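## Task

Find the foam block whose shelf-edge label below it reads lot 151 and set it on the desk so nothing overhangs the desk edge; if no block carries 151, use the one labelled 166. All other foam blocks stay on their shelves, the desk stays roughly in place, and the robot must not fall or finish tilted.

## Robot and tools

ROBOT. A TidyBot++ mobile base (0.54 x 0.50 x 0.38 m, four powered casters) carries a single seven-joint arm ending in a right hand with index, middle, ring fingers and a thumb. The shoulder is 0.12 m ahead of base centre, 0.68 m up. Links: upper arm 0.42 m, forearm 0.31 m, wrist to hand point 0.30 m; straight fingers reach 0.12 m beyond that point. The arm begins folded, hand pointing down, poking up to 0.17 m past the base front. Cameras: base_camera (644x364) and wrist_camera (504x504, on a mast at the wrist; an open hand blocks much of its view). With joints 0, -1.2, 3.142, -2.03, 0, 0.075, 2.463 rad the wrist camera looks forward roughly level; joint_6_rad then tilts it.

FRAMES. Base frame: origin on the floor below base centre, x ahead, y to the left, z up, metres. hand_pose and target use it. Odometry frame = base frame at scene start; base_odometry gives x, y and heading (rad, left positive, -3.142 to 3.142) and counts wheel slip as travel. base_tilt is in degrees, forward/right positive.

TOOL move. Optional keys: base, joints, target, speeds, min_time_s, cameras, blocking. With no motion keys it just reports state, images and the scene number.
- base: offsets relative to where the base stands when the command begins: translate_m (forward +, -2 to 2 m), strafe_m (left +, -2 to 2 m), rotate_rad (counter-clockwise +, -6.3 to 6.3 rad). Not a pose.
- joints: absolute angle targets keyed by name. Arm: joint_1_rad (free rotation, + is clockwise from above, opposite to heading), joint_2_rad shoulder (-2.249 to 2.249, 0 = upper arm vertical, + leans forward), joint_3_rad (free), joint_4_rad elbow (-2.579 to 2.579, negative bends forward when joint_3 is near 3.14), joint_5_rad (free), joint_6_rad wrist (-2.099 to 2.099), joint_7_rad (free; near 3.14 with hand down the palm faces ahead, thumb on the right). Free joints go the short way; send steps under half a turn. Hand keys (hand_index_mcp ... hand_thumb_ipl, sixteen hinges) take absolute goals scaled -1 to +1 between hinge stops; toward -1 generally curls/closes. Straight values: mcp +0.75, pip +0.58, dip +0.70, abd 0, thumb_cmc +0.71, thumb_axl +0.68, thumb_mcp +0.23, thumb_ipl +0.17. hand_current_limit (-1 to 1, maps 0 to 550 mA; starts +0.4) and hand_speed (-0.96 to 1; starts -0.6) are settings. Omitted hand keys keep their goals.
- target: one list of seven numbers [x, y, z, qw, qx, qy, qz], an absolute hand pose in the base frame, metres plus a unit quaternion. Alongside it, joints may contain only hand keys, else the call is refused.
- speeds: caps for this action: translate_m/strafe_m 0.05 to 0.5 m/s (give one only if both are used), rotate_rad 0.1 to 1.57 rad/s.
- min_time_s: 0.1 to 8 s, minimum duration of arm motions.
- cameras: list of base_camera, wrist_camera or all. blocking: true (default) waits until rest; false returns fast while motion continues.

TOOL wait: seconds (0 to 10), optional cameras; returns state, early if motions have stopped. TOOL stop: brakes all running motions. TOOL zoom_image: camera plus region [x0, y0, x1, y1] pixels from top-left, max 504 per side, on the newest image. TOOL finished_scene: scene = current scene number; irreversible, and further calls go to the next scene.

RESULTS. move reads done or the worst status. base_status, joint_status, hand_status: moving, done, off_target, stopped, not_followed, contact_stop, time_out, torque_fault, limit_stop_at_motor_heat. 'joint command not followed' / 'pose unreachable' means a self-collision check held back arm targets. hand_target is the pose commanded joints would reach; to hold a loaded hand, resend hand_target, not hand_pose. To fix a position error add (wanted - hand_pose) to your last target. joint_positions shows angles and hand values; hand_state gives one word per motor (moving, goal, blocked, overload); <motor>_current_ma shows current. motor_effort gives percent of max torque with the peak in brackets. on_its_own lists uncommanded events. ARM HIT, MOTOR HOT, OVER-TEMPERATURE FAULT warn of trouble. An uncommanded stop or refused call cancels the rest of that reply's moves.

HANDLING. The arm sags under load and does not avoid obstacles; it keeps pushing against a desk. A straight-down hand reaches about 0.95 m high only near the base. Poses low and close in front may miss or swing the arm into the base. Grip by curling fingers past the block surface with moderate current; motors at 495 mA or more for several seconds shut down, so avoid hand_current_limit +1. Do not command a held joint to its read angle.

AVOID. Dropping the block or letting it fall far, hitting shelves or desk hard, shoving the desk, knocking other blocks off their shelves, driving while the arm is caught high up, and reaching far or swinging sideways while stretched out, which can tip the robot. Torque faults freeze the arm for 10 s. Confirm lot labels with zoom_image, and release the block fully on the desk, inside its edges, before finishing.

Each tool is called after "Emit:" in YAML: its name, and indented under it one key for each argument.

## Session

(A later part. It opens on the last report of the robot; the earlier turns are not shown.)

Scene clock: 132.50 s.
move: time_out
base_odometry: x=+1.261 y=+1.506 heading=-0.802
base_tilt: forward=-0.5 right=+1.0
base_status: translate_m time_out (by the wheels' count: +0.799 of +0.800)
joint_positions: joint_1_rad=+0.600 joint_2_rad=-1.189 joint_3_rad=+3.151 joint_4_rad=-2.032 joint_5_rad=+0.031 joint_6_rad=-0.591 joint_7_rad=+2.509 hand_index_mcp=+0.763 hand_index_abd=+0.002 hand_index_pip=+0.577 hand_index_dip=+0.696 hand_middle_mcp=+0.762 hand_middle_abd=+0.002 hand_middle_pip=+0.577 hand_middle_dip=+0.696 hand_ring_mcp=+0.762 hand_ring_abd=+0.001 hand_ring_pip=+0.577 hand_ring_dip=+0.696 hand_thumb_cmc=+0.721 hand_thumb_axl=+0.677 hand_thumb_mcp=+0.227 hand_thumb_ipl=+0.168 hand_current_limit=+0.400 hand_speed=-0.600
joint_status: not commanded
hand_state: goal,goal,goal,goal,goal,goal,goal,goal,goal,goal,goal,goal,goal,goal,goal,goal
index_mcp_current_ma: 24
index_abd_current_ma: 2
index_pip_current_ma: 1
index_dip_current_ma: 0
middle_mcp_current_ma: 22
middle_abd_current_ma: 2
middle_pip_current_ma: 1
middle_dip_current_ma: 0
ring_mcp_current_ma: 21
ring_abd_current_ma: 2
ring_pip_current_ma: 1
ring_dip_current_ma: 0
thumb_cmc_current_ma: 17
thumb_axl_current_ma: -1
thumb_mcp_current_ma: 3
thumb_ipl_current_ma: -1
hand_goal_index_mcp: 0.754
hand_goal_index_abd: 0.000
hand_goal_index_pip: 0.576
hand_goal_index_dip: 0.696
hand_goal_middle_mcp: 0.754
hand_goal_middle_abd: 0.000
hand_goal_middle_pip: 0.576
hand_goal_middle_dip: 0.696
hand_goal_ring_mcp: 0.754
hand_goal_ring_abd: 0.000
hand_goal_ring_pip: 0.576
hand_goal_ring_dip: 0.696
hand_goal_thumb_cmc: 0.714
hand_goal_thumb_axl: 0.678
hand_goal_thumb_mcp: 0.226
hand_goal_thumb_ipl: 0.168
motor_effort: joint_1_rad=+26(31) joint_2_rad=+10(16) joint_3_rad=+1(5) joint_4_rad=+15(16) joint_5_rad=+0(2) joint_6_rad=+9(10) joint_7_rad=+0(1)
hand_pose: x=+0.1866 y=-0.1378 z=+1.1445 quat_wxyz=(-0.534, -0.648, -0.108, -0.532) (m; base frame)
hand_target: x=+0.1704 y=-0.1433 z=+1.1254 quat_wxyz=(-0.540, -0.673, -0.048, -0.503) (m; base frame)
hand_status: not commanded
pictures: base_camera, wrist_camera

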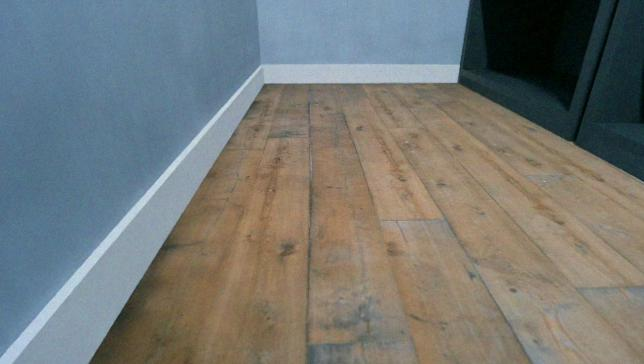

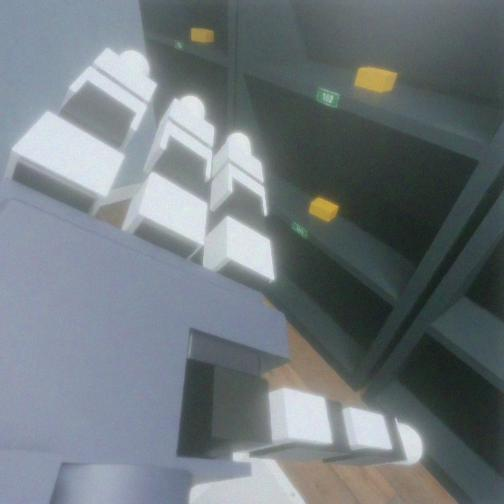

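Emit:
move:
  joints: {"joint_1_rad":0.2}
  cameras: ["wrist_camera"]

Emit:
zoom_image:
  camera: "wrist_camera"
  region: [250, 150, 404, 304]

Scene clock: 137.43 s.
move: done
base_odometry: x=+1.261 y=+1.506 heading=-0.803
base_tilt: forward=-0.5 right=+0.9
base_status: not commanded
joint_positions: joint_1_rad=+0.224 joint_2_rad=-1.193 joint_3_rad=+3.151 joint_4_rad=-2.032 joint_5_rad=+0.031 joint_6_rad=-0.591 joint_7_rad=+2.509 hand_index_mcp=+0.763 hand_index_abd=+0.002 hand_index_pip=+0.577 hand_index_dip=+0.696 hand_middle_mcp=+0.762 hand_middle_abd=+0.002 hand_middle_pip=+0.577 hand_middle_dip=+0.696 hand_ring_mcp=+0.762 hand_ring_abd=+0.001 hand_ring_pip=+0.577 hand_ring_dip=+0.696 hand_thumb_cmc=+0.721 hand_thumb_axl=+0.677 hand_thumb_mcp=+0.227 hand_thumb_ipl=+0.168 hand_current_limit=+0.400 hand_speed=-0.600
joint_status: all done
hand_state: goal,goal,goal,goal,goal,goal,goal,goal,goal,goal,goal,goal,goal,goal,goal,goal
index_mcp_current_ma: 24
index_abd_current_ma: 2
index_pip_current_ma: 1
index_dip_current_ma: 0
middle_mcp_current_ma: 22
middle_abd_current_ma: 2
middle_pip_current_ma: 1
middle_dip_current_ma: 0
ring_mcp_current_ma: 21
ring_abd_current_ma: 2
ring_pip_current_ma: 1
ring_dip_current_ma: 0
thumb_cmc_current_ma: 17
thumb_axl_current_ma: -1
thumb_mcp_current_ma: 3
thumb_ipl_current_ma: -1
hand_goal_index_mcp: 0.754
hand_goal_index_abd: 0.000
hand_goal_index_pip: 0.576
hand_goal_index_dip: 0.696
hand_goal_middle_mcp: 0.754
hand_goal_middle_abd: 0.000
hand_goal_middle_pip: 0.576
hand_goal_middle_dip: 0.696
hand_goal_ring_mcp: 0.754
hand_goal_ring_abd: 0.000
hand_goal_ring_pip: 0.576
hand_goal_ring_dip: 0.696
hand_goal_thumb_cmc: 0.714
hand_goal_thumb_axl: 0.678
hand_goal_thumb_mcp: 0.226
hand_goal_thumb_ipl: 0.168
motor_effort: joint_1_rad=+1(26) joint_2_rad=+13(15) joint_3_rad=+1(1) joint_4_rad=+15(16) joint_5_rad=+0(1) joint_6_rad=+9(10) joint_7_rad=+0(1)
hand_pose: x=+0.2307 y=-0.1030 z=+1.1450 quat_wxyz=(-0.426, -0.615, -0.227, -0.624) (m; base frame)
hand_target: x=+0.2377 y=-0.0953 z=+1.1254 quat_wxyz=(-0.383, -0.634, -0.229, -0.631) (m; base frame)
hand_status: not commanded
pictures: wrist_camera

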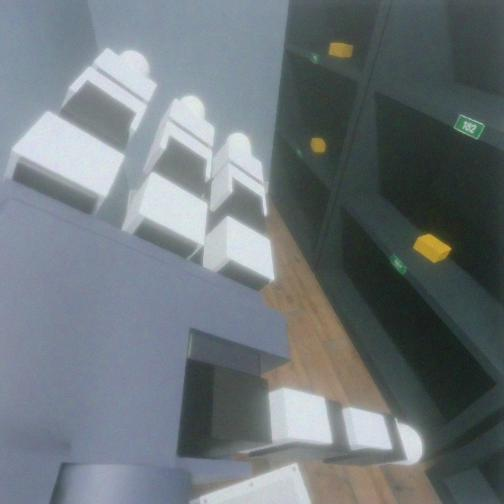

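Scaled by 3.273 from the camera's 504x504 image, which has a finer 720x720 frame.

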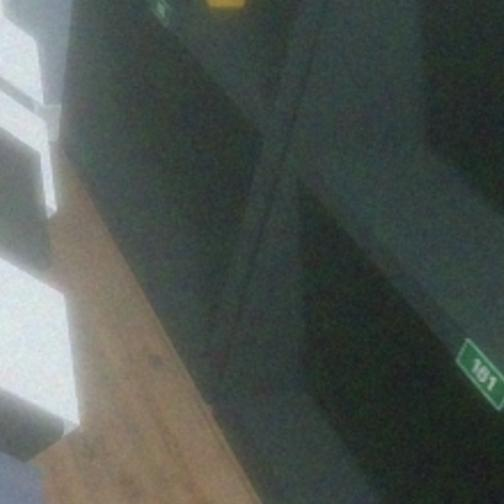

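Emit:
move:
  base: {"strafe_m":-0.2}
  speeds: {"strafe_m":0.2}
  cameras: ["base_camera"]

Emit:
move:
  base: {"rotate_rad":0.05}
  speeds: {"rotate_rad":0.2}
  joints: {"joint_1_rad":0.5}
  cameras: ["all"]

Emit:
zoom_image:
  camera: "wrist_camera"
  region: [250, 50, 454, 254]

Scene clock: 151.30 s.
move: done
base_odometry: x=+1.118 y=+1.367 heading=-0.802
base_tilt: forward=-0.5 right=+0.9
base_status: done
joint_positions: joint_1_rad=+0.216 joint_2_rad=-1.193 joint_3_rad=+3.151 joint_4_rad=-2.032 joint_5_rad=+0.031 joint_6_rad=-0.591 joint_7_rad=+2.509 hand_index_mcp=+0.763 hand_index_abd=+0.002 hand_index_pip=+0.577 hand_index_dip=+0.696 hand_middle_mcp=+0.762 hand_middle_abd=+0.002 hand_middle_pip=+0.577 hand_middle_dip=+0.696 hand_ring_mcp=+0.762 hand_ring_abd=+0.001 hand_ring_pip=+0.577 hand_ring_dip=+0.696 hand_thumb_cmc=+0.721 hand_thumb_axl=+0.677 hand_thumb_mcp=+0.227 hand_thumb_ipl=+0.168 hand_current_limit=+0.400 hand_speed=-0.600
joint_status: not commanded
hand_state: goal,goal,goal,goal,goal,goal,goal,goal,goal,goal,goal,goal,goal,goal,goal,goal
index_mcp_current_ma: 24
index_abd_current_ma: 2
index_pip_current_ma: 1
index_dip_current_ma: 0
middle_mcp_current_ma: 22
middle_abd_current_ma: 2
middle_pip_current_ma: 1
middle_dip_current_ma: 0
ring_mcp_current_ma: 21
ring_abd_current_ma: 2
ring_pip_current_ma: 1
ring_dip_current_ma: 0
thumb_cmc_current_ma: 17
thumb_axl_current_ma: -1
thumb_mcp_current_ma: 3
thumb_ipl_current_ma: -1
hand_goal_index_mcp: 0.754
hand_goal_index_abd: 0.000
hand_goal_index_pip: 0.576
hand_goal_index_dip: 0.696
hand_goal_middle_mcp: 0.754
hand_goal_middle_abd: 0.000
hand_goal_middle_pip: 0.576
hand_goal_middle_dip: 0.696
hand_goal_ring_mcp: 0.754
hand_goal_ring_abd: 0.000
hand_goal_ring_pip: 0.576
hand_goal_ring_dip: 0.696
hand_goal_thumb_cmc: 0.714
hand_goal_thumb_axl: 0.678
hand_goal_thumb_mcp: 0.226
hand_goal_thumb_ipl: 0.168
motor_effort: joint_1_rad=+1(2) joint_2_rad=+14(15) joint_3_rad=+1(4) joint_4_rad=+15(15) joint_5_rad=+0(1) joint_6_rad=+9(10) joint_7_rad=+0(0)
hand_pose: x=+0.2316 y=-0.1018 z=+1.1450 quat_wxyz=(-0.423, -0.614, -0.230, -0.625) (m; base frame)
hand_target: x=+0.2377 y=-0.0953 z=+1.1254 quat_wxyz=(-0.383, -0.634, -0.229, -0.631) (m; base frame)
hand_status: not commanded
pictures: base_camera

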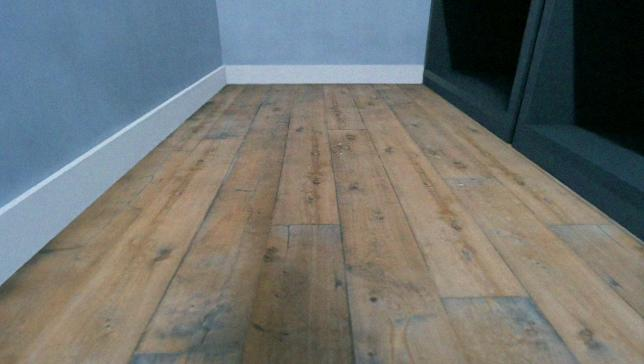

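Scene clock: 152.67 s.
move: done
base_odometry: x=+1.117 y=+1.367 heading=-0.752
base_tilt: forward=-0.5 right=+0.9
base_status: done
joint_positions: joint_1_rad=+0.477 joint_2_rad=-1.193 joint_3_rad=+3.151 joint_4_rad=-2.032 joint_5_rad=+0.031 joint_6_rad=-0.591 joint_7_rad=+2.509 hand_index_mcp=+0.763 hand_index_abd=+0.002 hand_index_pip=+0.577 hand_index_dip=+0.696 hand_middle_mcp=+0.762 hand_middle_abd=+0.002 hand_middle_pip=+0.577 hand_middle_dip=+0.696 hand_ring_mcp=+0.762 hand_ring_abd=+0.001 hand_ring_pip=+0.577 hand_ring_dip=+0.696 hand_thumb_cmc=+0.721 hand_thumb_axl=+0.677 hand_thumb_mcp=+0.227 hand_thumb_ipl=+0.168 hand_current_limit=+0.400 hand_speed=-0.600
joint_status: all done
hand_state: goal,goal,goal,goal,goal,goal,goal,goal,goal,goal,goal,goal,goal,goal,goal,goal
index_mcp_current_ma: 24
index_abd_current_ma: 2
index_pip_current_ma: 1
index_dip_current_ma: 0
middle_mcp_current_ma: 22
middle_abd_current_ma: 2
middle_pip_current_ma: 1
middle_dip_current_ma: 0
ring_mcp_current_ma: 21
ring_abd_current_ma: 2
ring_pip_current_ma: 1
ring_dip_current_ma: 0
thumb_cmc_current_ma: 17
thumb_axl_current_ma: -1
thumb_mcp_current_ma: 3
thumb_ipl_current_ma: -1
hand_goal_index_mcp: 0.754
hand_goal_index_abd: 0.000
hand_goal_index_pip: 0.576
hand_goal_index_dip: 0.696
hand_goal_middle_mcp: 0.754
hand_goal_middle_abd: 0.000
hand_goal_middle_pip: 0.576
hand_goal_middle_dip: 0.696
hand_goal_ring_mcp: 0.754
hand_goal_ring_abd: 0.000
hand_goal_ring_pip: 0.576
hand_goal_ring_dip: 0.696
hand_goal_thumb_cmc: 0.714
hand_goal_thumb_axl: 0.678
hand_goal_thumb_mcp: 0.226
hand_goal_thumb_ipl: 0.168
motor_effort: joint_1_rad=+0(2) joint_2_rad=+14(15) joint_3_rad=+1(1) joint_4_rad=+15(16) joint_5_rad=+1(1) joint_6_rad=+9(10) joint_7_rad=+0(1)
hand_pose: x=+0.2016 y=-0.1274 z=+1.1450 quat_wxyz=(-0.501, -0.639, -0.148, -0.565) (m; base frame)
hand_target: x=+0.2043 y=-0.1262 z=+1.1254 quat_wxyz=(-0.473, -0.661, -0.131, -0.567) (m; base frame)
hand_status: not commanded
pictures: base_camera, wrist_camera

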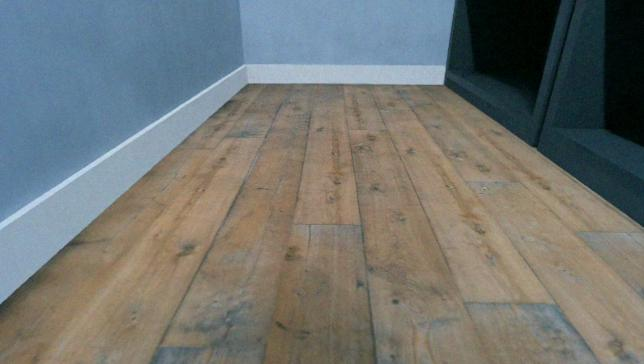

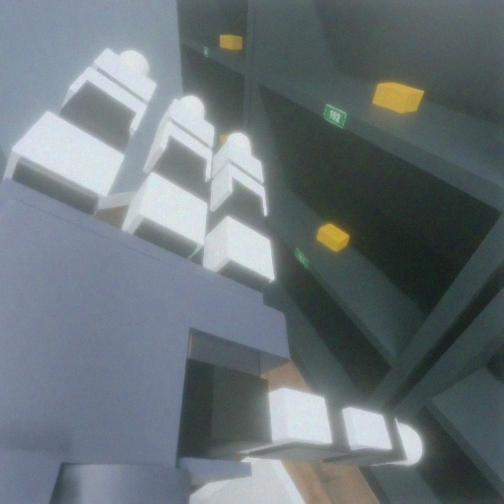

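Scaled by 2.471 from the camera's 504x504 image, which has a finer 720x720 frame.

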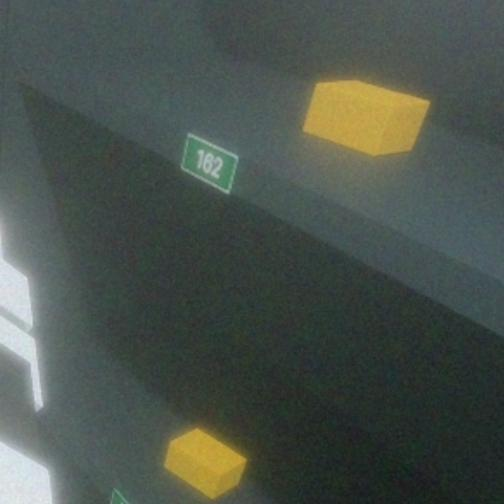

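Emit:
move:
  base: {"translate_m":-0.25}
  joints: {"joint_1_rad":0.0}

Emit:
move:
  base: {"rotate_rad":-1.57}
  speeds: {"rotate_rad":0.8}
  cameras: ["all"]

Emit:
zoom_image:
  camera: "wrist_camera"
  region: [250, 50, 504, 304]

Scene clock: 240.20 s.
move: done
base_odometry: x=+0.935 y=+1.538 heading=-0.752
base_tilt: forward=-0.5 right=+0.9
base_status: done
joint_positions: joint_1_rad=+0.024 joint_2_rad=-1.196 joint_3_rad=+3.151 joint_4_rad=-2.032 joint_5_rad=+0.031 joint_6_rad=-0.591 joint_7_rad=+2.509 hand_index_mcp=+0.763 hand_index_abd=+0.002 hand_index_pip=+0.577 hand_index_dip=+0.696 hand_middle_mcp=+0.763 hand_middle_abd=+0.002 hand_middle_pip=+0.577 hand_middle_dip=+0.696 hand_ring_mcp=+0.762 hand_ring_abd=+0.001 hand_ring_pip=+0.577 hand_ring_dip=+0.696 hand_thumb_cmc=+0.721 hand_thumb_axl=+0.677 hand_thumb_mcp=+0.227 hand_thumb_ipl=+0.168 hand_current_limit=+0.400 hand_speed=-0.600
joint_status: all done
hand_state: goal,goal,goal,goal,goal,goal,goal,goal,goal,goal,goal,goal,goal,goal,goal,goal
index_mcp_current_ma: 24
index_abd_current_ma: 2
index_pip_current_ma: 1
index_dip_current_ma: 0
middle_mcp_current_ma: 22
middle_abd_current_ma: 2
middle_pip_current_ma: 1
middle_dip_current_ma: 0
ring_mcp_current_ma: 21
ring_abd_current_ma: 2
ring_pip_current_ma: 1
ring_dip_current_ma: 0
thumb_cmc_current_ma: 17
thumb_axl_current_ma: -1
thumb_mcp_current_ma: 3
thumb_ipl_current_ma: -1
hand_goal_index_mcp: 0.754
hand_goal_index_abd: 0.000
hand_goal_index_pip: 0.576
hand_goal_index_dip: 0.696
hand_goal_middle_mcp: 0.754
hand_goal_middle_abd: 0.000
hand_goal_middle_pip: 0.576
hand_goal_middle_dip: 0.696
hand_goal_ring_mcp: 0.754
hand_goal_ring_abd: 0.000
hand_goal_ring_pip: 0.576
hand_goal_ring_dip: 0.696
hand_goal_thumb_cmc: 0.714
hand_goal_thumb_axl: 0.678
hand_goal_thumb_mcp: 0.226
hand_goal_thumb_ipl: 0.168
motor_effort: joint_1_rad=+0(2) joint_2_rad=+14(17) joint_3_rad=+1(2) joint_4_rad=+15(16) joint_5_rad=+1(1) joint_6_rad=+9(10) joint_7_rad=+0(1)
hand_pose: x=+0.2476 y=-0.0784 z=+1.1455 quat_wxyz=(-0.362, -0.588, -0.287, -0.664) (m; base frame)
hand_target: x=+0.2543 y=-0.0699 z=+1.1254 quat_wxyz=(-0.319, -0.608, -0.291, -0.666) (m; base frame)
hand_status: not commanded
pictures: none

Scene clock: 242.97 s.
move: done
base_odometry: x=+0.935 y=+1.538 heading=-2.321
base_tilt: forward=-0.5 right=+0.9
base_status: done
joint_positions: joint_1_rad=+0.021 joint_2_rad=-1.196 joint_3_rad=+3.151 joint_4_rad=-2.032 joint_5_rad=+0.031 joint_6_rad=-0.591 joint_7_rad=+2.509 hand_index_mcp=+0.763 hand_index_abd=+0.002 hand_index_pip=+0.577 hand_index_dip=+0.696 hand_middle_mcp=+0.763 hand_middle_abd=+0.002 hand_middle_pip=+0.577 hand_middle_dip=+0.696 hand_ring_mcp=+0.762 hand_ring_abd=+0.001 hand_ring_pip=+0.577 hand_ring_dip=+0.696 hand_thumb_cmc=+0.721 hand_thumb_axl=+0.677 hand_thumb_mcp=+0.227 hand_thumb_ipl=+0.168 hand_current_limit=+0.400 hand_speed=-0.600
joint_status: not commanded
hand_state: goal,goal,goal,goal,goal,goal,goal,goal,goal,goal,goal,goal,goal,goal,goal,goal
index_mcp_current_ma: 24
index_abd_current_ma: 2
index_pip_current_ma: 1
index_dip_current_ma: 0
middle_mcp_current_ma: 22
middle_abd_current_ma: 2
middle_pip_current_ma: 1
middle_dip_current_ma: 0
ring_mcp_current_ma: 21
ring_abd_current_ma: 2
ring_pip_current_ma: 1
ring_dip_current_ma: 0
thumb_cmc_current_ma: 17
thumb_axl_current_ma: -1
thumb_mcp_current_ma: 3
thumb_ipl_current_ma: -1
hand_goal_index_mcp: 0.754
hand_goal_index_abd: 0.000
hand_goal_index_pip: 0.576
hand_goal_index_dip: 0.696
hand_goal_middle_mcp: 0.754
hand_goal_middle_abd: 0.000
hand_goal_middle_pip: 0.576
hand_goal_middle_dip: 0.696
hand_goal_ring_mcp: 0.754
hand_goal_ring_abd: 0.000
hand_goal_ring_pip: 0.576
hand_goal_ring_dip: 0.696
hand_goal_thumb_cmc: 0.714
hand_goal_thumb_axl: 0.678
hand_goal_thumb_mcp: 0.226
hand_goal_thumb_ipl: 0.168
motor_effort: joint_1_rad=+0(1) joint_2_rad=+13(15) joint_3_rad=+1(2) joint_4_rad=+15(16) joint_5_rad=+1(1) joint_6_rad=+9(10) joint_7_rad=+0(1)
hand_pose: x=+0.2478 y=-0.0781 z=+1.1455 quat_wxyz=(-0.361, -0.588, -0.287, -0.664) (m; base frame)
hand_target: x=+0.2543 y=-0.0699 z=+1.1254 quat_wxyz=(-0.319, -0.608, -0.291, -0.666) (m; base frame)
hand_status: not commanded
pictures: base_camera, wrist_camera

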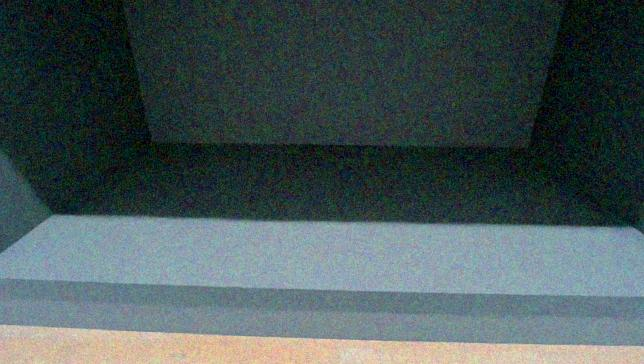

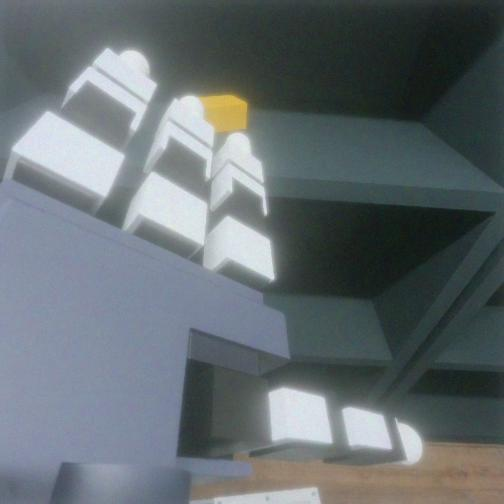

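Scaled by 1.984 from the camera's 504x504 image, which has a finer 720x720 frame.

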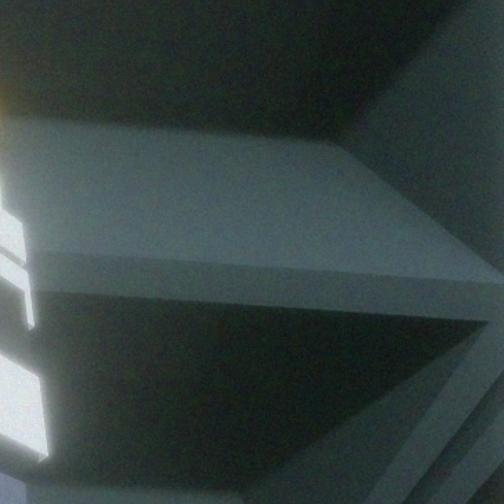

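Emit:
move:
  base: {"rotate_rad":-0.03}
  speeds: {"rotate_rad":0.2}
  joints: {"joint_1_rad":-0.35}
  cameras: ["all"]

Emit:
zoom_image:
  camera: "wrist_camera"
  region: [250, 50, 404, 204]

Emit:
zoom_image:
  camera: "wrist_camera"
  region: [250, 50, 504, 304]

Scene clock: 251.17 s.
move: done
base_odometry: x=+0.935 y=+1.538 heading=-2.350
base_tilt: forward=-0.5 right=+0.9
base_status: done
joint_positions: joint_1_rad=-0.326 joint_2_rad=-1.196 joint_3_rad=+3.151 joint_4_rad=-2.032 joint_5_rad=+0.031 joint_6_rad=-0.591 joint_7_rad=+2.509 hand_index_mcp=+0.763 hand_index_abd=+0.002 hand_index_pip=+0.577 hand_index_dip=+0.696 hand_middle_mcp=+0.763 hand_middle_abd=+0.002 hand_middle_pip=+0.577 hand_middle_dip=+0.696 hand_ring_mcp=+0.762 hand_ring_abd=+0.001 hand_ring_pip=+0.577 hand_ring_dip=+0.696 hand_thumb_cmc=+0.721 hand_thumb_axl=+0.677 hand_thumb_mcp=+0.227 hand_thumb_ipl=+0.168 hand_current_limit=+0.400 hand_speed=-0.600
joint_status: all done
hand_state: goal,goal,goal,goal,goal,goal,goal,goal,goal,goal,goal,goal,goal,goal,goal,goal
index_mcp_current_ma: 24
index_abd_current_ma: 2
index_pip_current_ma: 1
index_dip_current_ma: 0
middle_mcp_current_ma: 22
middle_abd_current_ma: 2
middle_pip_current_ma: 1
middle_dip_current_ma: 0
ring_mcp_current_ma: 21
ring_abd_current_ma: 2
ring_pip_current_ma: 1
ring_dip_current_ma: 0
thumb_cmc_current_ma: 17
thumb_axl_current_ma: -1
thumb_mcp_current_ma: 3
thumb_ipl_current_ma: -1
hand_goal_index_mcp: 0.754
hand_goal_index_abd: 0.000
hand_goal_index_pip: 0.576
hand_goal_index_dip: 0.696
hand_goal_middle_mcp: 0.754
hand_goal_middle_abd: 0.000
hand_goal_middle_pip: 0.576
hand_goal_middle_dip: 0.696
hand_goal_ring_mcp: 0.754
hand_goal_ring_abd: 0.000
hand_goal_ring_pip: 0.576
hand_goal_ring_dip: 0.696
hand_goal_thumb_cmc: 0.714
hand_goal_thumb_axl: 0.678
hand_goal_thumb_mcp: 0.226
hand_goal_thumb_ipl: 0.168
motor_effort: joint_1_rad=+0(2) joint_2_rad=+14(15) joint_3_rad=+1(1) joint_4_rad=+15(16) joint_5_rad=+1(1) joint_6_rad=+9(10) joint_7_rad=+0(1)
hand_pose: x=+0.2667 y=-0.0296 z=+1.1455 quat_wxyz=(-0.241, -0.529, -0.385, -0.717) (m; base frame)
hand_target: x=+0.2701 y=-0.0192 z=+1.1254 quat_wxyz=(-0.198, -0.548, -0.392, -0.712) (m; base frame)
hand_status: not commanded
pictures: base_camera, wrist_camera

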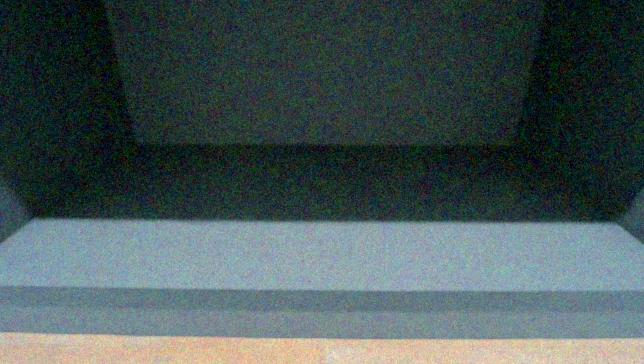

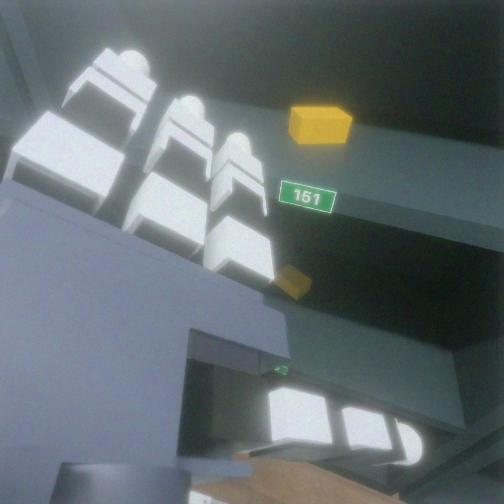

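Scaled by 3.273 from the camera's 504x504 image, which has a finer 720x720 frame.

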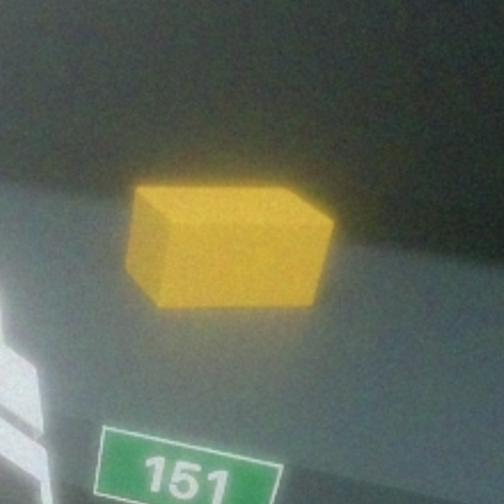

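Scaled by 1.984 from the camera's 504x504 image, which has a finer 720x720 frame.

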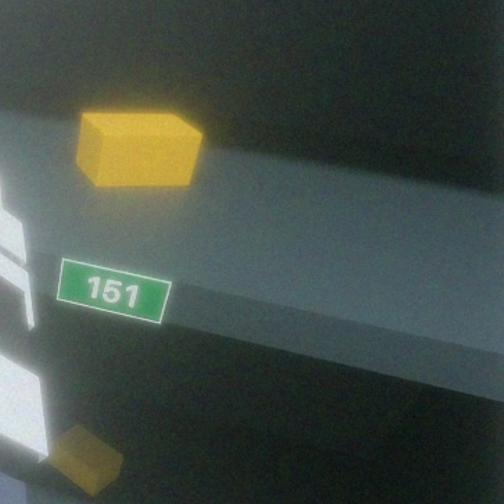

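Emit:
move:
  base: {"translate_m":0.12,"strafe_m":-0.18}
  speeds: {"translate_m":0.2}
  joints: {"joint_1_rad":-0.65}
  cameras: ["all"]

Emit:
zoom_image:
  camera: "wrist_camera"
  region: [250, 50, 404, 204]

Scene clock: 290.13 s.
move: done
base_odometry: x=+0.722 y=+1.579 heading=-2.351
base_tilt: forward=-0.5 right=+0.9
base_status: done
joint_positions: joint_1_rad=-0.629 joint_2_rad=-1.196 joint_3_rad=+3.151 joint_4_rad=-2.032 joint_5_rad=+0.031 joint_6_rad=-0.591 joint_7_rad=+2.509 hand_index_mcp=+0.763 hand_index_abd=+0.002 hand_index_pip=+0.577 hand_index_dip=+0.696 hand_middle_mcp=+0.763 hand_middle_abd=+0.002 hand_middle_pip=+0.577 hand_middle_dip=+0.696 hand_ring_mcp=+0.762 hand_ring_abd=+0.001 hand_ring_pip=+0.577 hand_ring_dip=+0.696 hand_thumb_cmc=+0.721 hand_thumb_axl=+0.677 hand_thumb_mcp=+0.227 hand_thumb_ipl=+0.168 hand_current_limit=+0.400 hand_speed=-0.600
joint_status: all done
hand_state: goal,goal,goal,goal,goal,goal,goal,goal,goal,goal,goal,goal,goal,goal,goal,goal
index_mcp_current_ma: 24
index_abd_current_ma: 2
index_pip_current_ma: 1
index_dip_current_ma: 0
middle_mcp_current_ma: 22
middle_abd_current_ma: 2
middle_pip_current_ma: 1
middle_dip_current_ma: 0
ring_mcp_current_ma: 21
ring_abd_current_ma: 2
ring_pip_current_ma: 1
ring_dip_current_ma: 0
thumb_cmc_current_ma: 17
thumb_axl_current_ma: -1
thumb_mcp_current_ma: 3
thumb_ipl_current_ma: -1
hand_goal_index_mcp: 0.754
hand_goal_index_abd: 0.000
hand_goal_index_pip: 0.576
hand_goal_index_dip: 0.696
hand_goal_middle_mcp: 0.754
hand_goal_middle_abd: 0.000
hand_goal_middle_pip: 0.576
hand_goal_middle_dip: 0.696
hand_goal_ring_mcp: 0.754
hand_goal_ring_abd: 0.000
hand_goal_ring_pip: 0.576
hand_goal_ring_dip: 0.696
hand_goal_thumb_cmc: 0.714
hand_goal_thumb_axl: 0.678
hand_goal_thumb_mcp: 0.226
hand_goal_thumb_ipl: 0.168
motor_effort: joint_1_rad=+0(2) joint_2_rad=+14(15) joint_3_rad=+1(3) joint_4_rad=+15(16) joint_5_rad=+1(1) joint_6_rad=+9(10) joint_7_rad=+0(1)
hand_pose: x=+0.2688 y=+0.0159 z=+1.1455 quat_wxyz=(-0.130, -0.465, -0.460, -0.745) (m; base frame)
hand_target: x=+0.2690 y=+0.0263 z=+1.1254 quat_wxyz=(-0.089, -0.484, -0.470, -0.733) (m; base frame)
hand_status: not commanded
pictures: base_camera, wrist_camera

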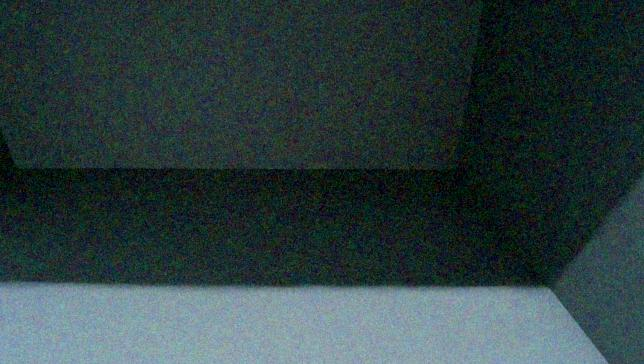

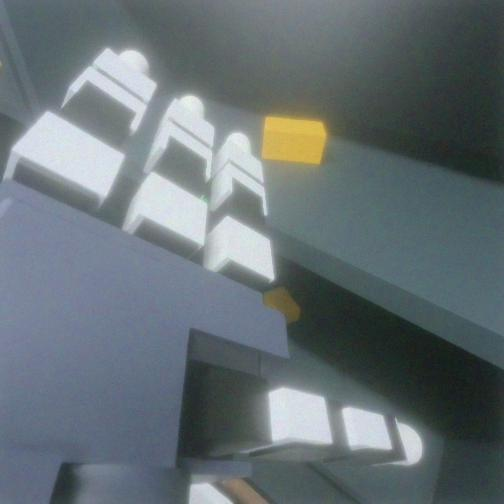

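Scaled by 3.273 from the camera's 504x504 image, which has a finer 720x720 frame.

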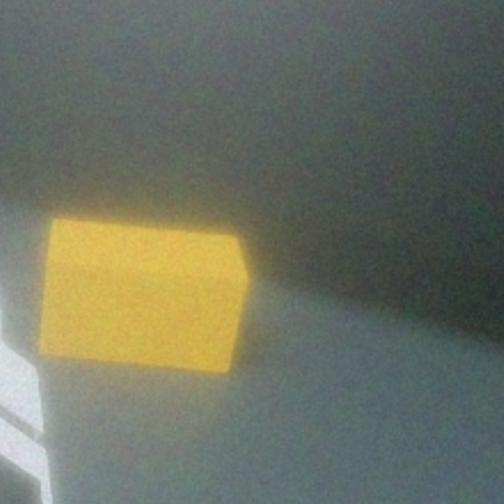

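Emit:
move:
  base: {"strafe_m":-0.055}
  speeds: {"strafe_m":0.2}
  joints: {"joint_2_rad":-0.6,"joint_4_rad":-1.3,"joint_6_rad":-0.6,"joint_1_rad":-0.45}
  cameras: ["wrist_camera"]

Emit:
move:
  joints: {"joint_7_rad":0.0,"hand_index_mcp":0.411,"hand_index_pip":0.212,"hand_index_dip":0.406,"hand_middle_mcp":0.411,"hand_middle_pip":0.212,"hand_middle_dip":0.406,"hand_thumb_cmc":-0.571,"hand_thumb_mcp":0.0,"hand_thumb_ipl":0.168}
  cameras: ["wrist_camera"]

Scene clock: 323.00 s.
move: done
base_odometry: x=+0.683 y=+1.618 heading=-2.351
base_tilt: forward=-0.5 right=+0.9
base_status: done
joint_positions: joint_1_rad=-0.478 joint_2_rad=-0.625 joint_3_rad=+3.151 joint_4_rad=-1.323 joint_5_rad=+0.031 joint_6_rad=-0.591 joint_7_rad=+2.509 hand_index_mcp=+0.763 hand_index_abd=+0.002 hand_index_pip=+0.577 hand_index_dip=+0.696 hand_middle_mcp=+0.763 hand_middle_abd=+0.002 hand_middle_pip=+0.577 hand_middle_dip=+0.696 hand_ring_mcp=+0.783 hand_ring_abd=+0.006 hand_ring_pip=+0.589 hand_ring_dip=+0.698 hand_thumb_cmc=+0.721 hand_thumb_axl=+0.677 hand_thumb_mcp=+0.227 hand_thumb_ipl=+0.168 hand_current_limit=+0.400 hand_speed=-0.600
joint_status: all done
hand_state: goal,goal,goal,goal,goal,goal,goal,goal,blocked,goal,goal,goal,goal,goal,goal,goal
index_mcp_current_ma: 24
index_abd_current_ma: 2
index_pip_current_ma: 1
index_dip_current_ma: 0
middle_mcp_current_ma: 22
middle_abd_current_ma: 2
middle_pip_current_ma: 1
middle_dip_current_ma: 0
ring_mcp_current_ma: 97
ring_abd_current_ma: 11
ring_pip_current_ma: 35
ring_dip_current_ma: 4
thumb_cmc_current_ma: 17
thumb_axl_current_ma: -1
thumb_mcp_current_ma: 3
thumb_ipl_current_ma: -1
hand_goal_index_mcp: 0.754
hand_goal_index_abd: 0.000
hand_goal_index_pip: 0.576
hand_goal_index_dip: 0.696
hand_goal_middle_mcp: 0.754
hand_goal_middle_abd: 0.000
hand_goal_middle_pip: 0.576
hand_goal_middle_dip: 0.696
hand_goal_ring_mcp: 0.754
hand_goal_ring_abd: 0.000
hand_goal_ring_pip: 0.576
hand_goal_ring_dip: 0.696
hand_goal_thumb_cmc: 0.714
hand_goal_thumb_axl: 0.678
hand_goal_thumb_mcp: 0.226
hand_goal_thumb_ipl: 0.168
motor_effort: joint_1_rad=+1(2) joint_2_rad=+5(17) joint_3_rad=+1(2) joint_4_rad=+14(16) joint_5_rad=+0(1) joint_6_rad=+11(11) joint_7_rad=+0(1)
hand_pose: x=+0.3563 y=+0.0367 z=+1.4019 quat_wxyz=(-0.199, -0.458, -0.388, -0.775) (m; base frame)
hand_target: x=+0.3669 y=+0.0421 z=+1.4002 quat_wxyz=(-0.175, -0.474, -0.376, -0.777) (m; base frame)
hand_status: not commanded
pictures: wrist_camera

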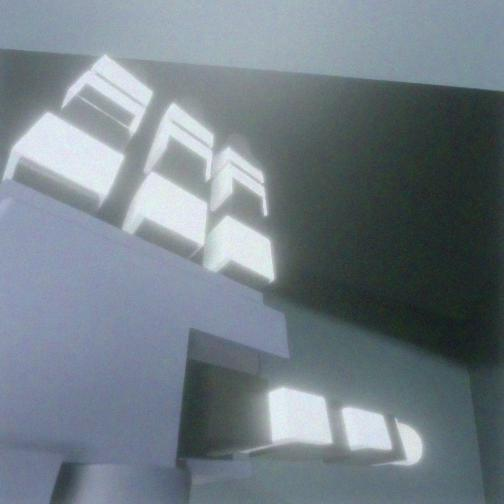

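Scene clock: 325.87 s.
move: done
base_odometry: x=+0.683 y=+1.618 heading=-2.351
base_tilt: forward=-0.5 right=+0.9
base_status: not commanded
joint_positions: joint_1_rad=-0.468 joint_2_rad=-0.612 joint_3_rad=+3.131 joint_4_rad=-1.314 joint_5_rad=+0.031 joint_6_rad=-0.596 joint_7_rad=+0.048 hand_index_mcp=+0.405 hand_index_abd=+0.002 hand_index_pip=+0.213 hand_index_dip=+0.408 hand_middle_mcp=+0.405 hand_middle_abd=+0.004 hand_middle_pip=+0.213 hand_middle_dip=+0.408 hand_ring_mcp=+0.739 hand_ring_abd=+0.004 hand_ring_pip=+0.572 hand_ring_dip=+0.699 hand_thumb_cmc=-0.567 hand_thumb_axl=+0.677 hand_thumb_mcp=+0.005 hand_thumb_ipl=+0.168 hand_current_limit=+0.400 hand_speed=-0.600
joint_status: all done
hand_state: goal,goal,goal,goal,goal,goal,goal,goal,goal,goal,goal,goal,goal,goal,goal,goal
index_mcp_current_ma: -19
index_abd_current_ma: 3
index_pip_current_ma: 1
index_dip_current_ma: 4
middle_mcp_current_ma: -17
middle_abd_current_ma: 7
middle_pip_current_ma: 1
middle_dip_current_ma: 5
ring_mcp_current_ma: -43
ring_abd_current_ma: 7
ring_pip_current_ma: -9
ring_dip_current_ma: 6
thumb_cmc_current_ma: 6
thumb_axl_current_ma: -1
thumb_mcp_current_ma: 16
thumb_ipl_current_ma: -1
hand_goal_index_mcp: 0.412
hand_goal_index_abd: 0.000
hand_goal_index_pip: 0.212
hand_goal_index_dip: 0.406
hand_goal_middle_mcp: 0.412
hand_goal_middle_abd: 0.000
hand_goal_middle_pip: 0.212
hand_goal_middle_dip: 0.406
hand_goal_ring_mcp: 0.754
hand_goal_ring_abd: 0.000
hand_goal_ring_pip: 0.576
hand_goal_ring_dip: 0.696
hand_goal_thumb_cmc: -0.570
hand_goal_thumb_axl: 0.678
hand_goal_thumb_mcp: 0.000
hand_goal_thumb_ipl: 0.168
motor_effort: joint_1_rad=+0(5) joint_2_rad=+3(9) joint_3_rad=+1(11) joint_4_rad=+13(18) joint_5_rad=+1(5) joint_6_rad=+9(16) joint_7_rad=+0(2)
hand_pose: x=+0.3557 y=+0.1402 z=+1.2646 quat_wxyz=(+0.661, -0.525, +0.299, -0.445) (m; base frame)
hand_target: x=+0.3591 y=+0.1424 z=+1.2683 quat_wxyz=(+0.674, -0.513, +0.322, -0.423) (m; base frame)
hand_status: not commanded
pictures: wrist_camera

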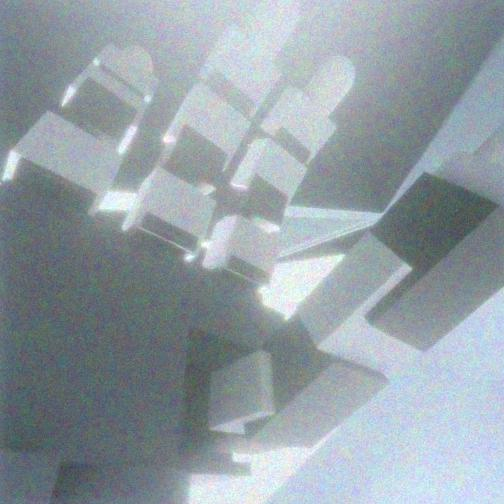

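Emit:
move:
  joints: {"joint_1_rad":-0.46,"joint_2_rad":0.177,"joint_4_rad":-0.457,"joint_6_rad":-1.286}
  min_time_s: 3
  cameras: ["wrist_camera"]

Scene clock: 339.80 s.
move: done
base_odometry: x=+0.683 y=+1.618 heading=-2.351
base_tilt: forward=-0.5 right=+0.9
base_status: not commanded
joint_positions: joint_1_rad=-0.468 joint_2_rad=+0.154 joint_3_rad=+3.131 joint_4_rad=-0.474 joint_5_rad=+0.031 joint_6_rad=-1.215 joint_7_rad=+0.047 hand_index_mcp=+0.404 hand_index_abd=+0.002 hand_index_pip=+0.213 hand_index_dip=+0.408 hand_middle_mcp=+0.405 hand_middle_abd=+0.004 hand_middle_pip=+0.212 hand_middle_dip=+0.408 hand_ring_mcp=+0.739 hand_ring_abd=+0.004 hand_ring_pip=+0.572 hand_ring_dip=+0.699 hand_thumb_cmc=-0.567 hand_thumb_axl=+0.677 hand_thumb_mcp=+0.003 hand_thumb_ipl=+0.168 hand_current_limit=+0.400 hand_speed=-0.600
joint_status: all done
hand_state: goal,goal,goal,goal,goal,goal,goal,goal,goal,goal,goal,goal,goal,goal,goal,goal
index_mcp_current_ma: -20
index_abd_current_ma: 3
index_pip_current_ma: 1
index_dip_current_ma: 4
middle_mcp_current_ma: -19
middle_abd_current_ma: 7
middle_pip_current_ma: 1
middle_dip_current_ma: 5
ring_mcp_current_ma: -43
ring_abd_current_ma: 6
ring_pip_current_ma: -9
ring_dip_current_ma: 6
thumb_cmc_current_ma: 6
thumb_axl_current_ma: -1
thumb_mcp_current_ma: 8
thumb_ipl_current_ma: -1
hand_goal_index_mcp: 0.412
hand_goal_index_abd: 0.000
hand_goal_index_pip: 0.212
hand_goal_index_dip: 0.406
hand_goal_middle_mcp: 0.412
hand_goal_middle_abd: 0.000
hand_goal_middle_pip: 0.212
hand_goal_middle_dip: 0.406
hand_goal_ring_mcp: 0.754
hand_goal_ring_abd: 0.000
hand_goal_ring_pip: 0.576
hand_goal_ring_dip: 0.696
hand_goal_thumb_cmc: -0.570
hand_goal_thumb_axl: 0.678
hand_goal_thumb_mcp: 0.000
hand_goal_thumb_ipl: 0.168
motor_effort: joint_1_rad=+0(1) joint_2_rad=-17(21) joint_3_rad=+1(1) joint_4_rad=+13(15) joint_5_rad=+1(1) joint_6_rad=+9(10) joint_7_rad=+0(1)
hand_pose: x=+0.5732 y=+0.2464 z=+1.1882 quat_wxyz=(+0.502, -0.687, +0.402, -0.338) (m; base frame)
hand_target: x=+0.5694 y=+0.2498 z=+1.1663 quat_wxyz=(+0.487, -0.696, +0.432, -0.303) (m; base frame)
hand_status: not commanded
pictures: wrist_camera

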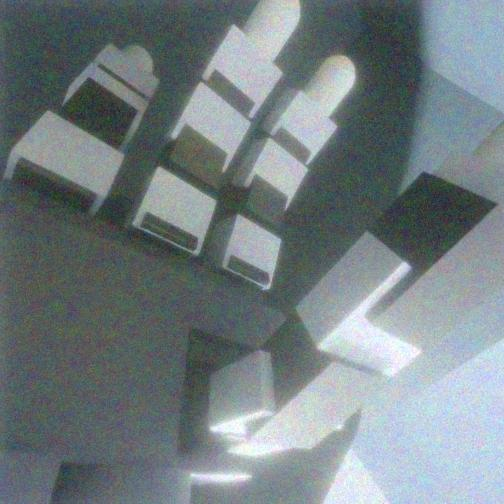

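Emit:
move:
  base: {"translate_m":0.04}
  speeds: {"translate_m":0.1}
  joints: {"joint_1_rad":-0.46,"joint_2_rad":0.2,"joint_4_rad":-0.45,"joint_6_rad":-1.357}
  min_time_s: 2
  cameras: ["all"]

Scene clock: 348.97 s.
move: done
base_odometry: x=+0.655 y=+1.589 heading=-2.351
base_tilt: forward=-0.5 right=+0.9
base_status: done
joint_positions: joint_1_rad=-0.468 joint_2_rad=+0.165 joint_3_rad=+3.131 joint_4_rad=-0.468 joint_5_rad=+0.031 joint_6_rad=-1.287 joint_7_rad=+0.047 hand_index_mcp=+0.404 hand_index_abd=+0.002 hand_index_pip=+0.213 hand_index_dip=+0.408 hand_middle_mcp=+0.405 hand_middle_abd=+0.003 hand_middle_pip=+0.212 hand_middle_dip=+0.408 hand_ring_mcp=+0.739 hand_ring_abd=+0.003 hand_ring_pip=+0.572 hand_ring_dip=+0.699 hand_thumb_cmc=-0.568 hand_thumb_axl=+0.677 hand_thumb_mcp=+0.002 hand_thumb_ipl=+0.168 hand_current_limit=+0.400 hand_speed=-0.600
joint_status: all done
hand_state: goal,goal,goal,goal,goal,goal,goal,goal,goal,goal,goal,goal,goal,goal,goal,goal
index_mcp_current_ma: -21
index_abd_current_ma: 3
index_pip_current_ma: 1
index_dip_current_ma: 4
middle_mcp_current_ma: -19
middle_abd_current_ma: 6
middle_pip_current_ma: 1
middle_dip_current_ma: 5
ring_mcp_current_ma: -43
ring_abd_current_ma: 5
ring_pip_current_ma: -9
ring_dip_current_ma: 6
thumb_cmc_current_ma: 5
thumb_axl_current_ma: -1
thumb_mcp_current_ma: 6
thumb_ipl_current_ma: -1
hand_goal_index_mcp: 0.412
hand_goal_index_abd: 0.000
hand_goal_index_pip: 0.212
hand_goal_index_dip: 0.406
hand_goal_middle_mcp: 0.412
hand_goal_middle_abd: 0.000
hand_goal_middle_pip: 0.212
hand_goal_middle_dip: 0.406
hand_goal_ring_mcp: 0.754
hand_goal_ring_abd: 0.000
hand_goal_ring_pip: 0.576
hand_goal_ring_dip: 0.696
hand_goal_thumb_cmc: -0.570
hand_goal_thumb_axl: 0.678
hand_goal_thumb_mcp: 0.000
hand_goal_thumb_ipl: 0.168
motor_effort: joint_1_rad=+1(2) joint_2_rad=-17(21) joint_3_rad=+0(1) joint_4_rad=+12(14) joint_5_rad=+1(1) joint_6_rad=+9(10) joint_7_rad=+0(1)
hand_pose: x=+0.5666 y=+0.2429 z=+1.1660 quat_wxyz=(+0.475, -0.707, +0.414, -0.321) (m; base frame)
hand_target: x=+0.5664 y=+0.2483 z=+1.1400 quat_wxyz=(+0.457, -0.717, +0.445, -0.283) (m; base frame)
hand_status: not commanded
pictures: base_camera, wrist_camera

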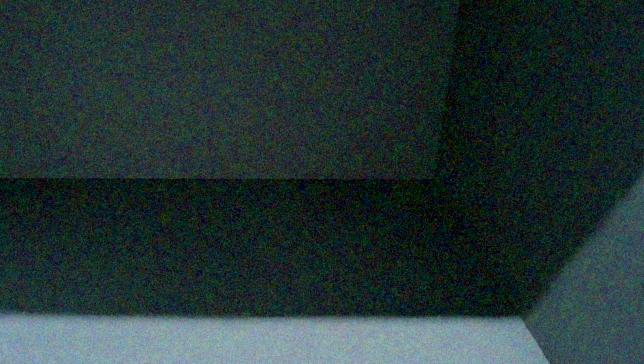

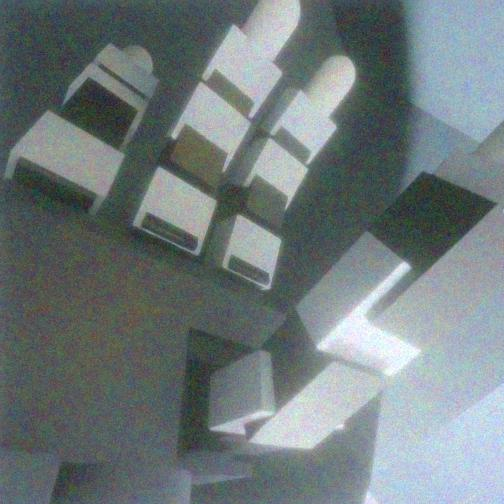

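Emit:
zoom_image:
  camera: "wrist_camera"
  region: [250, 0, 504, 254]

Scaled by 1.984 from the camera's 504x504 image, which has a finer 720x720 frame.

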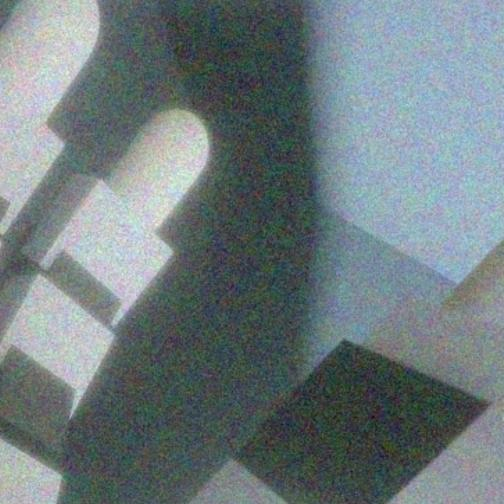

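Emit:
move:
  base: {"strafe_m":-0.03}
  speeds: {"strafe_m":0.1}
  joints: {"joint_2_rad":-0.02,"joint_4_rad":-0.98,"joint_6_rad":-1.02}
  min_time_s: 2.5
  cameras: ["wrist_camera"]

Scene clock: 419.93 s.
move: done
base_odometry: x=+0.633 y=+1.610 heading=-2.351
base_tilt: forward=-0.5 right=+0.9
base_status: done
joint_positions: joint_1_rad=-0.467 joint_2_rad=+0.018 joint_3_rad=+3.131 joint_4_rad=-0.960 joint_5_rad=+0.031 joint_6_rad=-1.098 joint_7_rad=+0.047 hand_index_mcp=+0.404 hand_index_abd=+0.002 hand_index_pip=+0.213 hand_index_dip=+0.408 hand_middle_mcp=+0.405 hand_middle_abd=+0.003 hand_middle_pip=+0.212 hand_middle_dip=+0.408 hand_ring_mcp=+0.739 hand_ring_abd=+0.003 hand_ring_pip=+0.572 hand_ring_dip=+0.699 hand_thumb_cmc=-0.568 hand_thumb_axl=+0.677 hand_thumb_mcp=+0.002 hand_thumb_ipl=+0.168 hand_current_limit=+0.400 hand_speed=-0.600
joint_status: all done
hand_state: goal,goal,goal,goal,goal,goal,goal,goal,goal,goal,goal,goal,goal,goal,goal,goal
index_mcp_current_ma: -21
index_abd_current_ma: 3
index_pip_current_ma: 1
index_dip_current_ma: 4
middle_mcp_current_ma: -19
middle_abd_current_ma: 5
middle_pip_current_ma: 1
middle_dip_current_ma: 5
ring_mcp_current_ma: -43
ring_abd_current_ma: 5
ring_pip_current_ma: -9
ring_dip_current_ma: 6
thumb_cmc_current_ma: 4
thumb_axl_current_ma: -1
thumb_mcp_current_ma: 4
thumb_ipl_current_ma: -1
hand_goal_index_mcp: 0.412
hand_goal_index_abd: 0.000
hand_goal_index_pip: 0.212
hand_goal_index_dip: 0.406
hand_goal_middle_mcp: 0.412
hand_goal_middle_abd: 0.000
hand_goal_middle_pip: 0.212
hand_goal_middle_dip: 0.406
hand_goal_ring_mcp: 0.754
hand_goal_ring_abd: 0.000
hand_goal_ring_pip: 0.576
hand_goal_ring_dip: 0.696
hand_goal_thumb_cmc: -0.570
hand_goal_thumb_axl: 0.678
hand_goal_thumb_mcp: 0.000
hand_goal_thumb_ipl: 0.168
motor_effort: joint_1_rad=+0(4) joint_2_rad=-17(20) joint_3_rad=+0(3) joint_4_rad=+15(17) joint_5_rad=+0(2) joint_6_rad=+8(10) joint_7_rad=+0(1)
hand_pose: x=+0.5499 y=+0.2348 z=+1.0567 quat_wxyz=(+0.419, -0.746, +0.431, -0.287) (m; base frame)
hand_target: x=+0.5492 y=+0.2397 z=+1.0849 quat_wxyz=(+0.466, -0.710, +0.441, -0.289) (m; base frame)
hand_status: not commanded
pictures: wrist_camera

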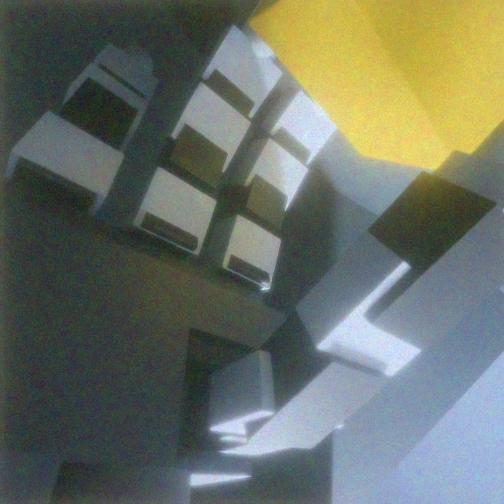

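Emit:
move:
  joints: {"joint_6_rad":-0.83}
  min_time_s: 1
  cameras: ["wrist_camera"]

Emit:
move:
  joints: {"joint_2_rad":-0.08,"joint_4_rad":-1.17}
  min_time_s: 2
  cameras: ["wrist_camera"]

Scene clock: 431.10 s.
move: done
base_odometry: x=+0.633 y=+1.610 heading=-2.351
base_tilt: forward=-0.5 right=+0.9
base_status: not commanded
joint_positions: joint_1_rad=-0.467 joint_2_rad=+0.018 joint_3_rad=+3.131 joint_4_rad=-0.960 joint_5_rad=+0.031 joint_6_rad=-0.908 joint_7_rad=+0.047 hand_index_mcp=+0.404 hand_index_abd=+0.002 hand_index_pip=+0.213 hand_index_dip=+0.408 hand_middle_mcp=+0.405 hand_middle_abd=+0.003 hand_middle_pip=+0.212 hand_middle_dip=+0.408 hand_ring_mcp=+0.739 hand_ring_abd=+0.003 hand_ring_pip=+0.572 hand_ring_dip=+0.699 hand_thumb_cmc=-0.568 hand_thumb_axl=+0.677 hand_thumb_mcp=+0.002 hand_thumb_ipl=+0.168 hand_current_limit=+0.400 hand_speed=-0.600
joint_status: all done
hand_state: goal,goal,goal,goal,goal,goal,goal,goal,goal,goal,goal,goal,goal,goal,goal,goal
index_mcp_current_ma: -21
index_abd_current_ma: 3
index_pip_current_ma: 1
index_dip_current_ma: 4
middle_mcp_current_ma: -19
middle_abd_current_ma: 5
middle_pip_current_ma: 1
middle_dip_current_ma: 5
ring_mcp_current_ma: -43
ring_abd_current_ma: 5
ring_pip_current_ma: -9
ring_dip_current_ma: 6
thumb_cmc_current_ma: 4
thumb_axl_current_ma: -1
thumb_mcp_current_ma: 4
thumb_ipl_current_ma: -1
hand_goal_index_mcp: 0.412
hand_goal_index_abd: 0.000
hand_goal_index_pip: 0.212
hand_goal_index_dip: 0.406
hand_goal_middle_mcp: 0.412
hand_goal_middle_abd: 0.000
hand_goal_middle_pip: 0.212
hand_goal_middle_dip: 0.406
hand_goal_ring_mcp: 0.754
hand_goal_ring_abd: 0.000
hand_goal_ring_pip: 0.576
hand_goal_ring_dip: 0.696
hand_goal_thumb_cmc: -0.570
hand_goal_thumb_axl: 0.678
hand_goal_thumb_mcp: 0.000
hand_goal_thumb_ipl: 0.168
motor_effort: joint_1_rad=+1(1) joint_2_rad=-17(17) joint_3_rad=+1(1) joint_4_rad=+16(16) joint_5_rad=+1(1) joint_6_rad=+9(9) joint_7_rad=+0(1)
hand_pose: x=+0.5831 y=+0.2525 z=+1.1026 quat_wxyz=(+0.486, -0.701, +0.404, -0.330) (m; base frame)
hand_target: x=+0.5787 y=+0.2544 z=+1.1343 quat_wxyz=(+0.531, -0.663, +0.412, -0.330) (m; base frame)
hand_status: not commanded
pictures: wrist_camera

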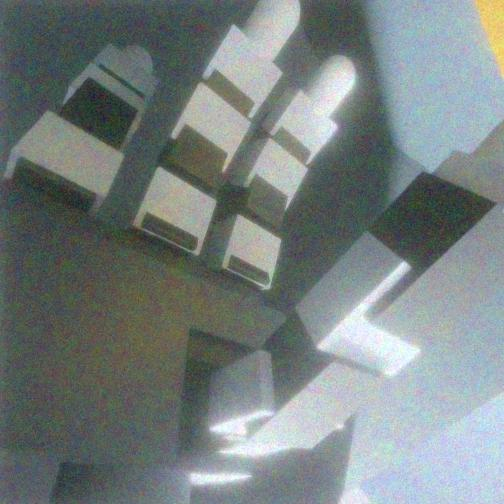

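Scene clock: 433.40 s.
move: done
base_odometry: x=+0.633 y=+1.610 heading=-2.351
base_tilt: forward=-0.5 right=+0.9
base_status: not commanded
joint_positions: joint_1_rad=-0.467 joint_2_rad=-0.048 joint_3_rad=+3.131 joint_4_rad=-1.143 joint_5_rad=+0.031 joint_6_rad=-0.898 joint_7_rad=+0.046 hand_index_mcp=+0.419 hand_index_abd=+0.001 hand_index_pip=+0.218 hand_index_dip=+0.407 hand_middle_mcp=+0.405 hand_middle_abd=+0.003 hand_middle_pip=+0.212 hand_middle_dip=+0.408 hand_ring_mcp=+0.739 hand_ring_abd=+0.003 hand_ring_pip=+0.572 hand_ring_dip=+0.699 hand_thumb_cmc=-0.568 hand_thumb_axl=+0.677 hand_thumb_mcp=+0.002 hand_thumb_ipl=+0.168 hand_current_limit=+0.400 hand_speed=-0.600
joint_status: all done
hand_state: goal,goal,goal,goal,goal,goal,goal,goal,goal,goal,goal,goal,goal,goal,goal,goal
index_mcp_current_ma: 18
index_abd_current_ma: 1
index_pip_current_ma: 13
index_dip_current_ma: 2
middle_mcp_current_ma: -19
middle_abd_current_ma: 5
middle_pip_current_ma: 1
middle_dip_current_ma: 5
ring_mcp_current_ma: -43
ring_abd_current_ma: 5
ring_pip_current_ma: -9
ring_dip_current_ma: 5
thumb_cmc_current_ma: 4
thumb_axl_current_ma: -1
thumb_mcp_current_ma: 4
thumb_ipl_current_ma: -1
hand_goal_index_mcp: 0.412
hand_goal_index_abd: 0.000
hand_goal_index_pip: 0.212
hand_goal_index_dip: 0.406
hand_goal_middle_mcp: 0.412
hand_goal_middle_abd: 0.000
hand_goal_middle_pip: 0.212
hand_goal_middle_dip: 0.406
hand_goal_ring_mcp: 0.754
hand_goal_ring_abd: 0.000
hand_goal_ring_pip: 0.576
hand_goal_ring_dip: 0.696
hand_goal_thumb_cmc: -0.570
hand_goal_thumb_axl: 0.678
hand_goal_thumb_mcp: 0.000
hand_goal_thumb_ipl: 0.168
motor_effort: joint_1_rad=+0(1) joint_2_rad=-14(18) joint_3_rad=+0(1) joint_4_rad=+15(17) joint_5_rad=+1(1) joint_6_rad=+8(9) joint_7_rad=+0(1)
hand_pose: x=+0.5573 y=+0.2396 z=+1.0436 quat_wxyz=(+0.449, -0.728, +0.418, -0.306) (m; base frame)
hand_target: x=+0.5558 y=+0.2430 z=+1.0636 quat_wxyz=(+0.487, -0.696, +0.432, -0.302) (m; base frame)
hand_status: not commanded
pictures: wrist_camera

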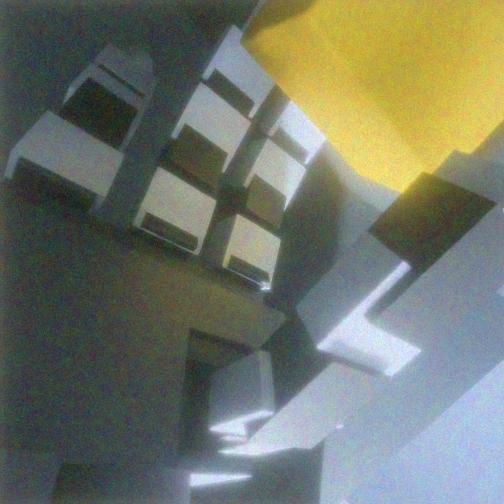

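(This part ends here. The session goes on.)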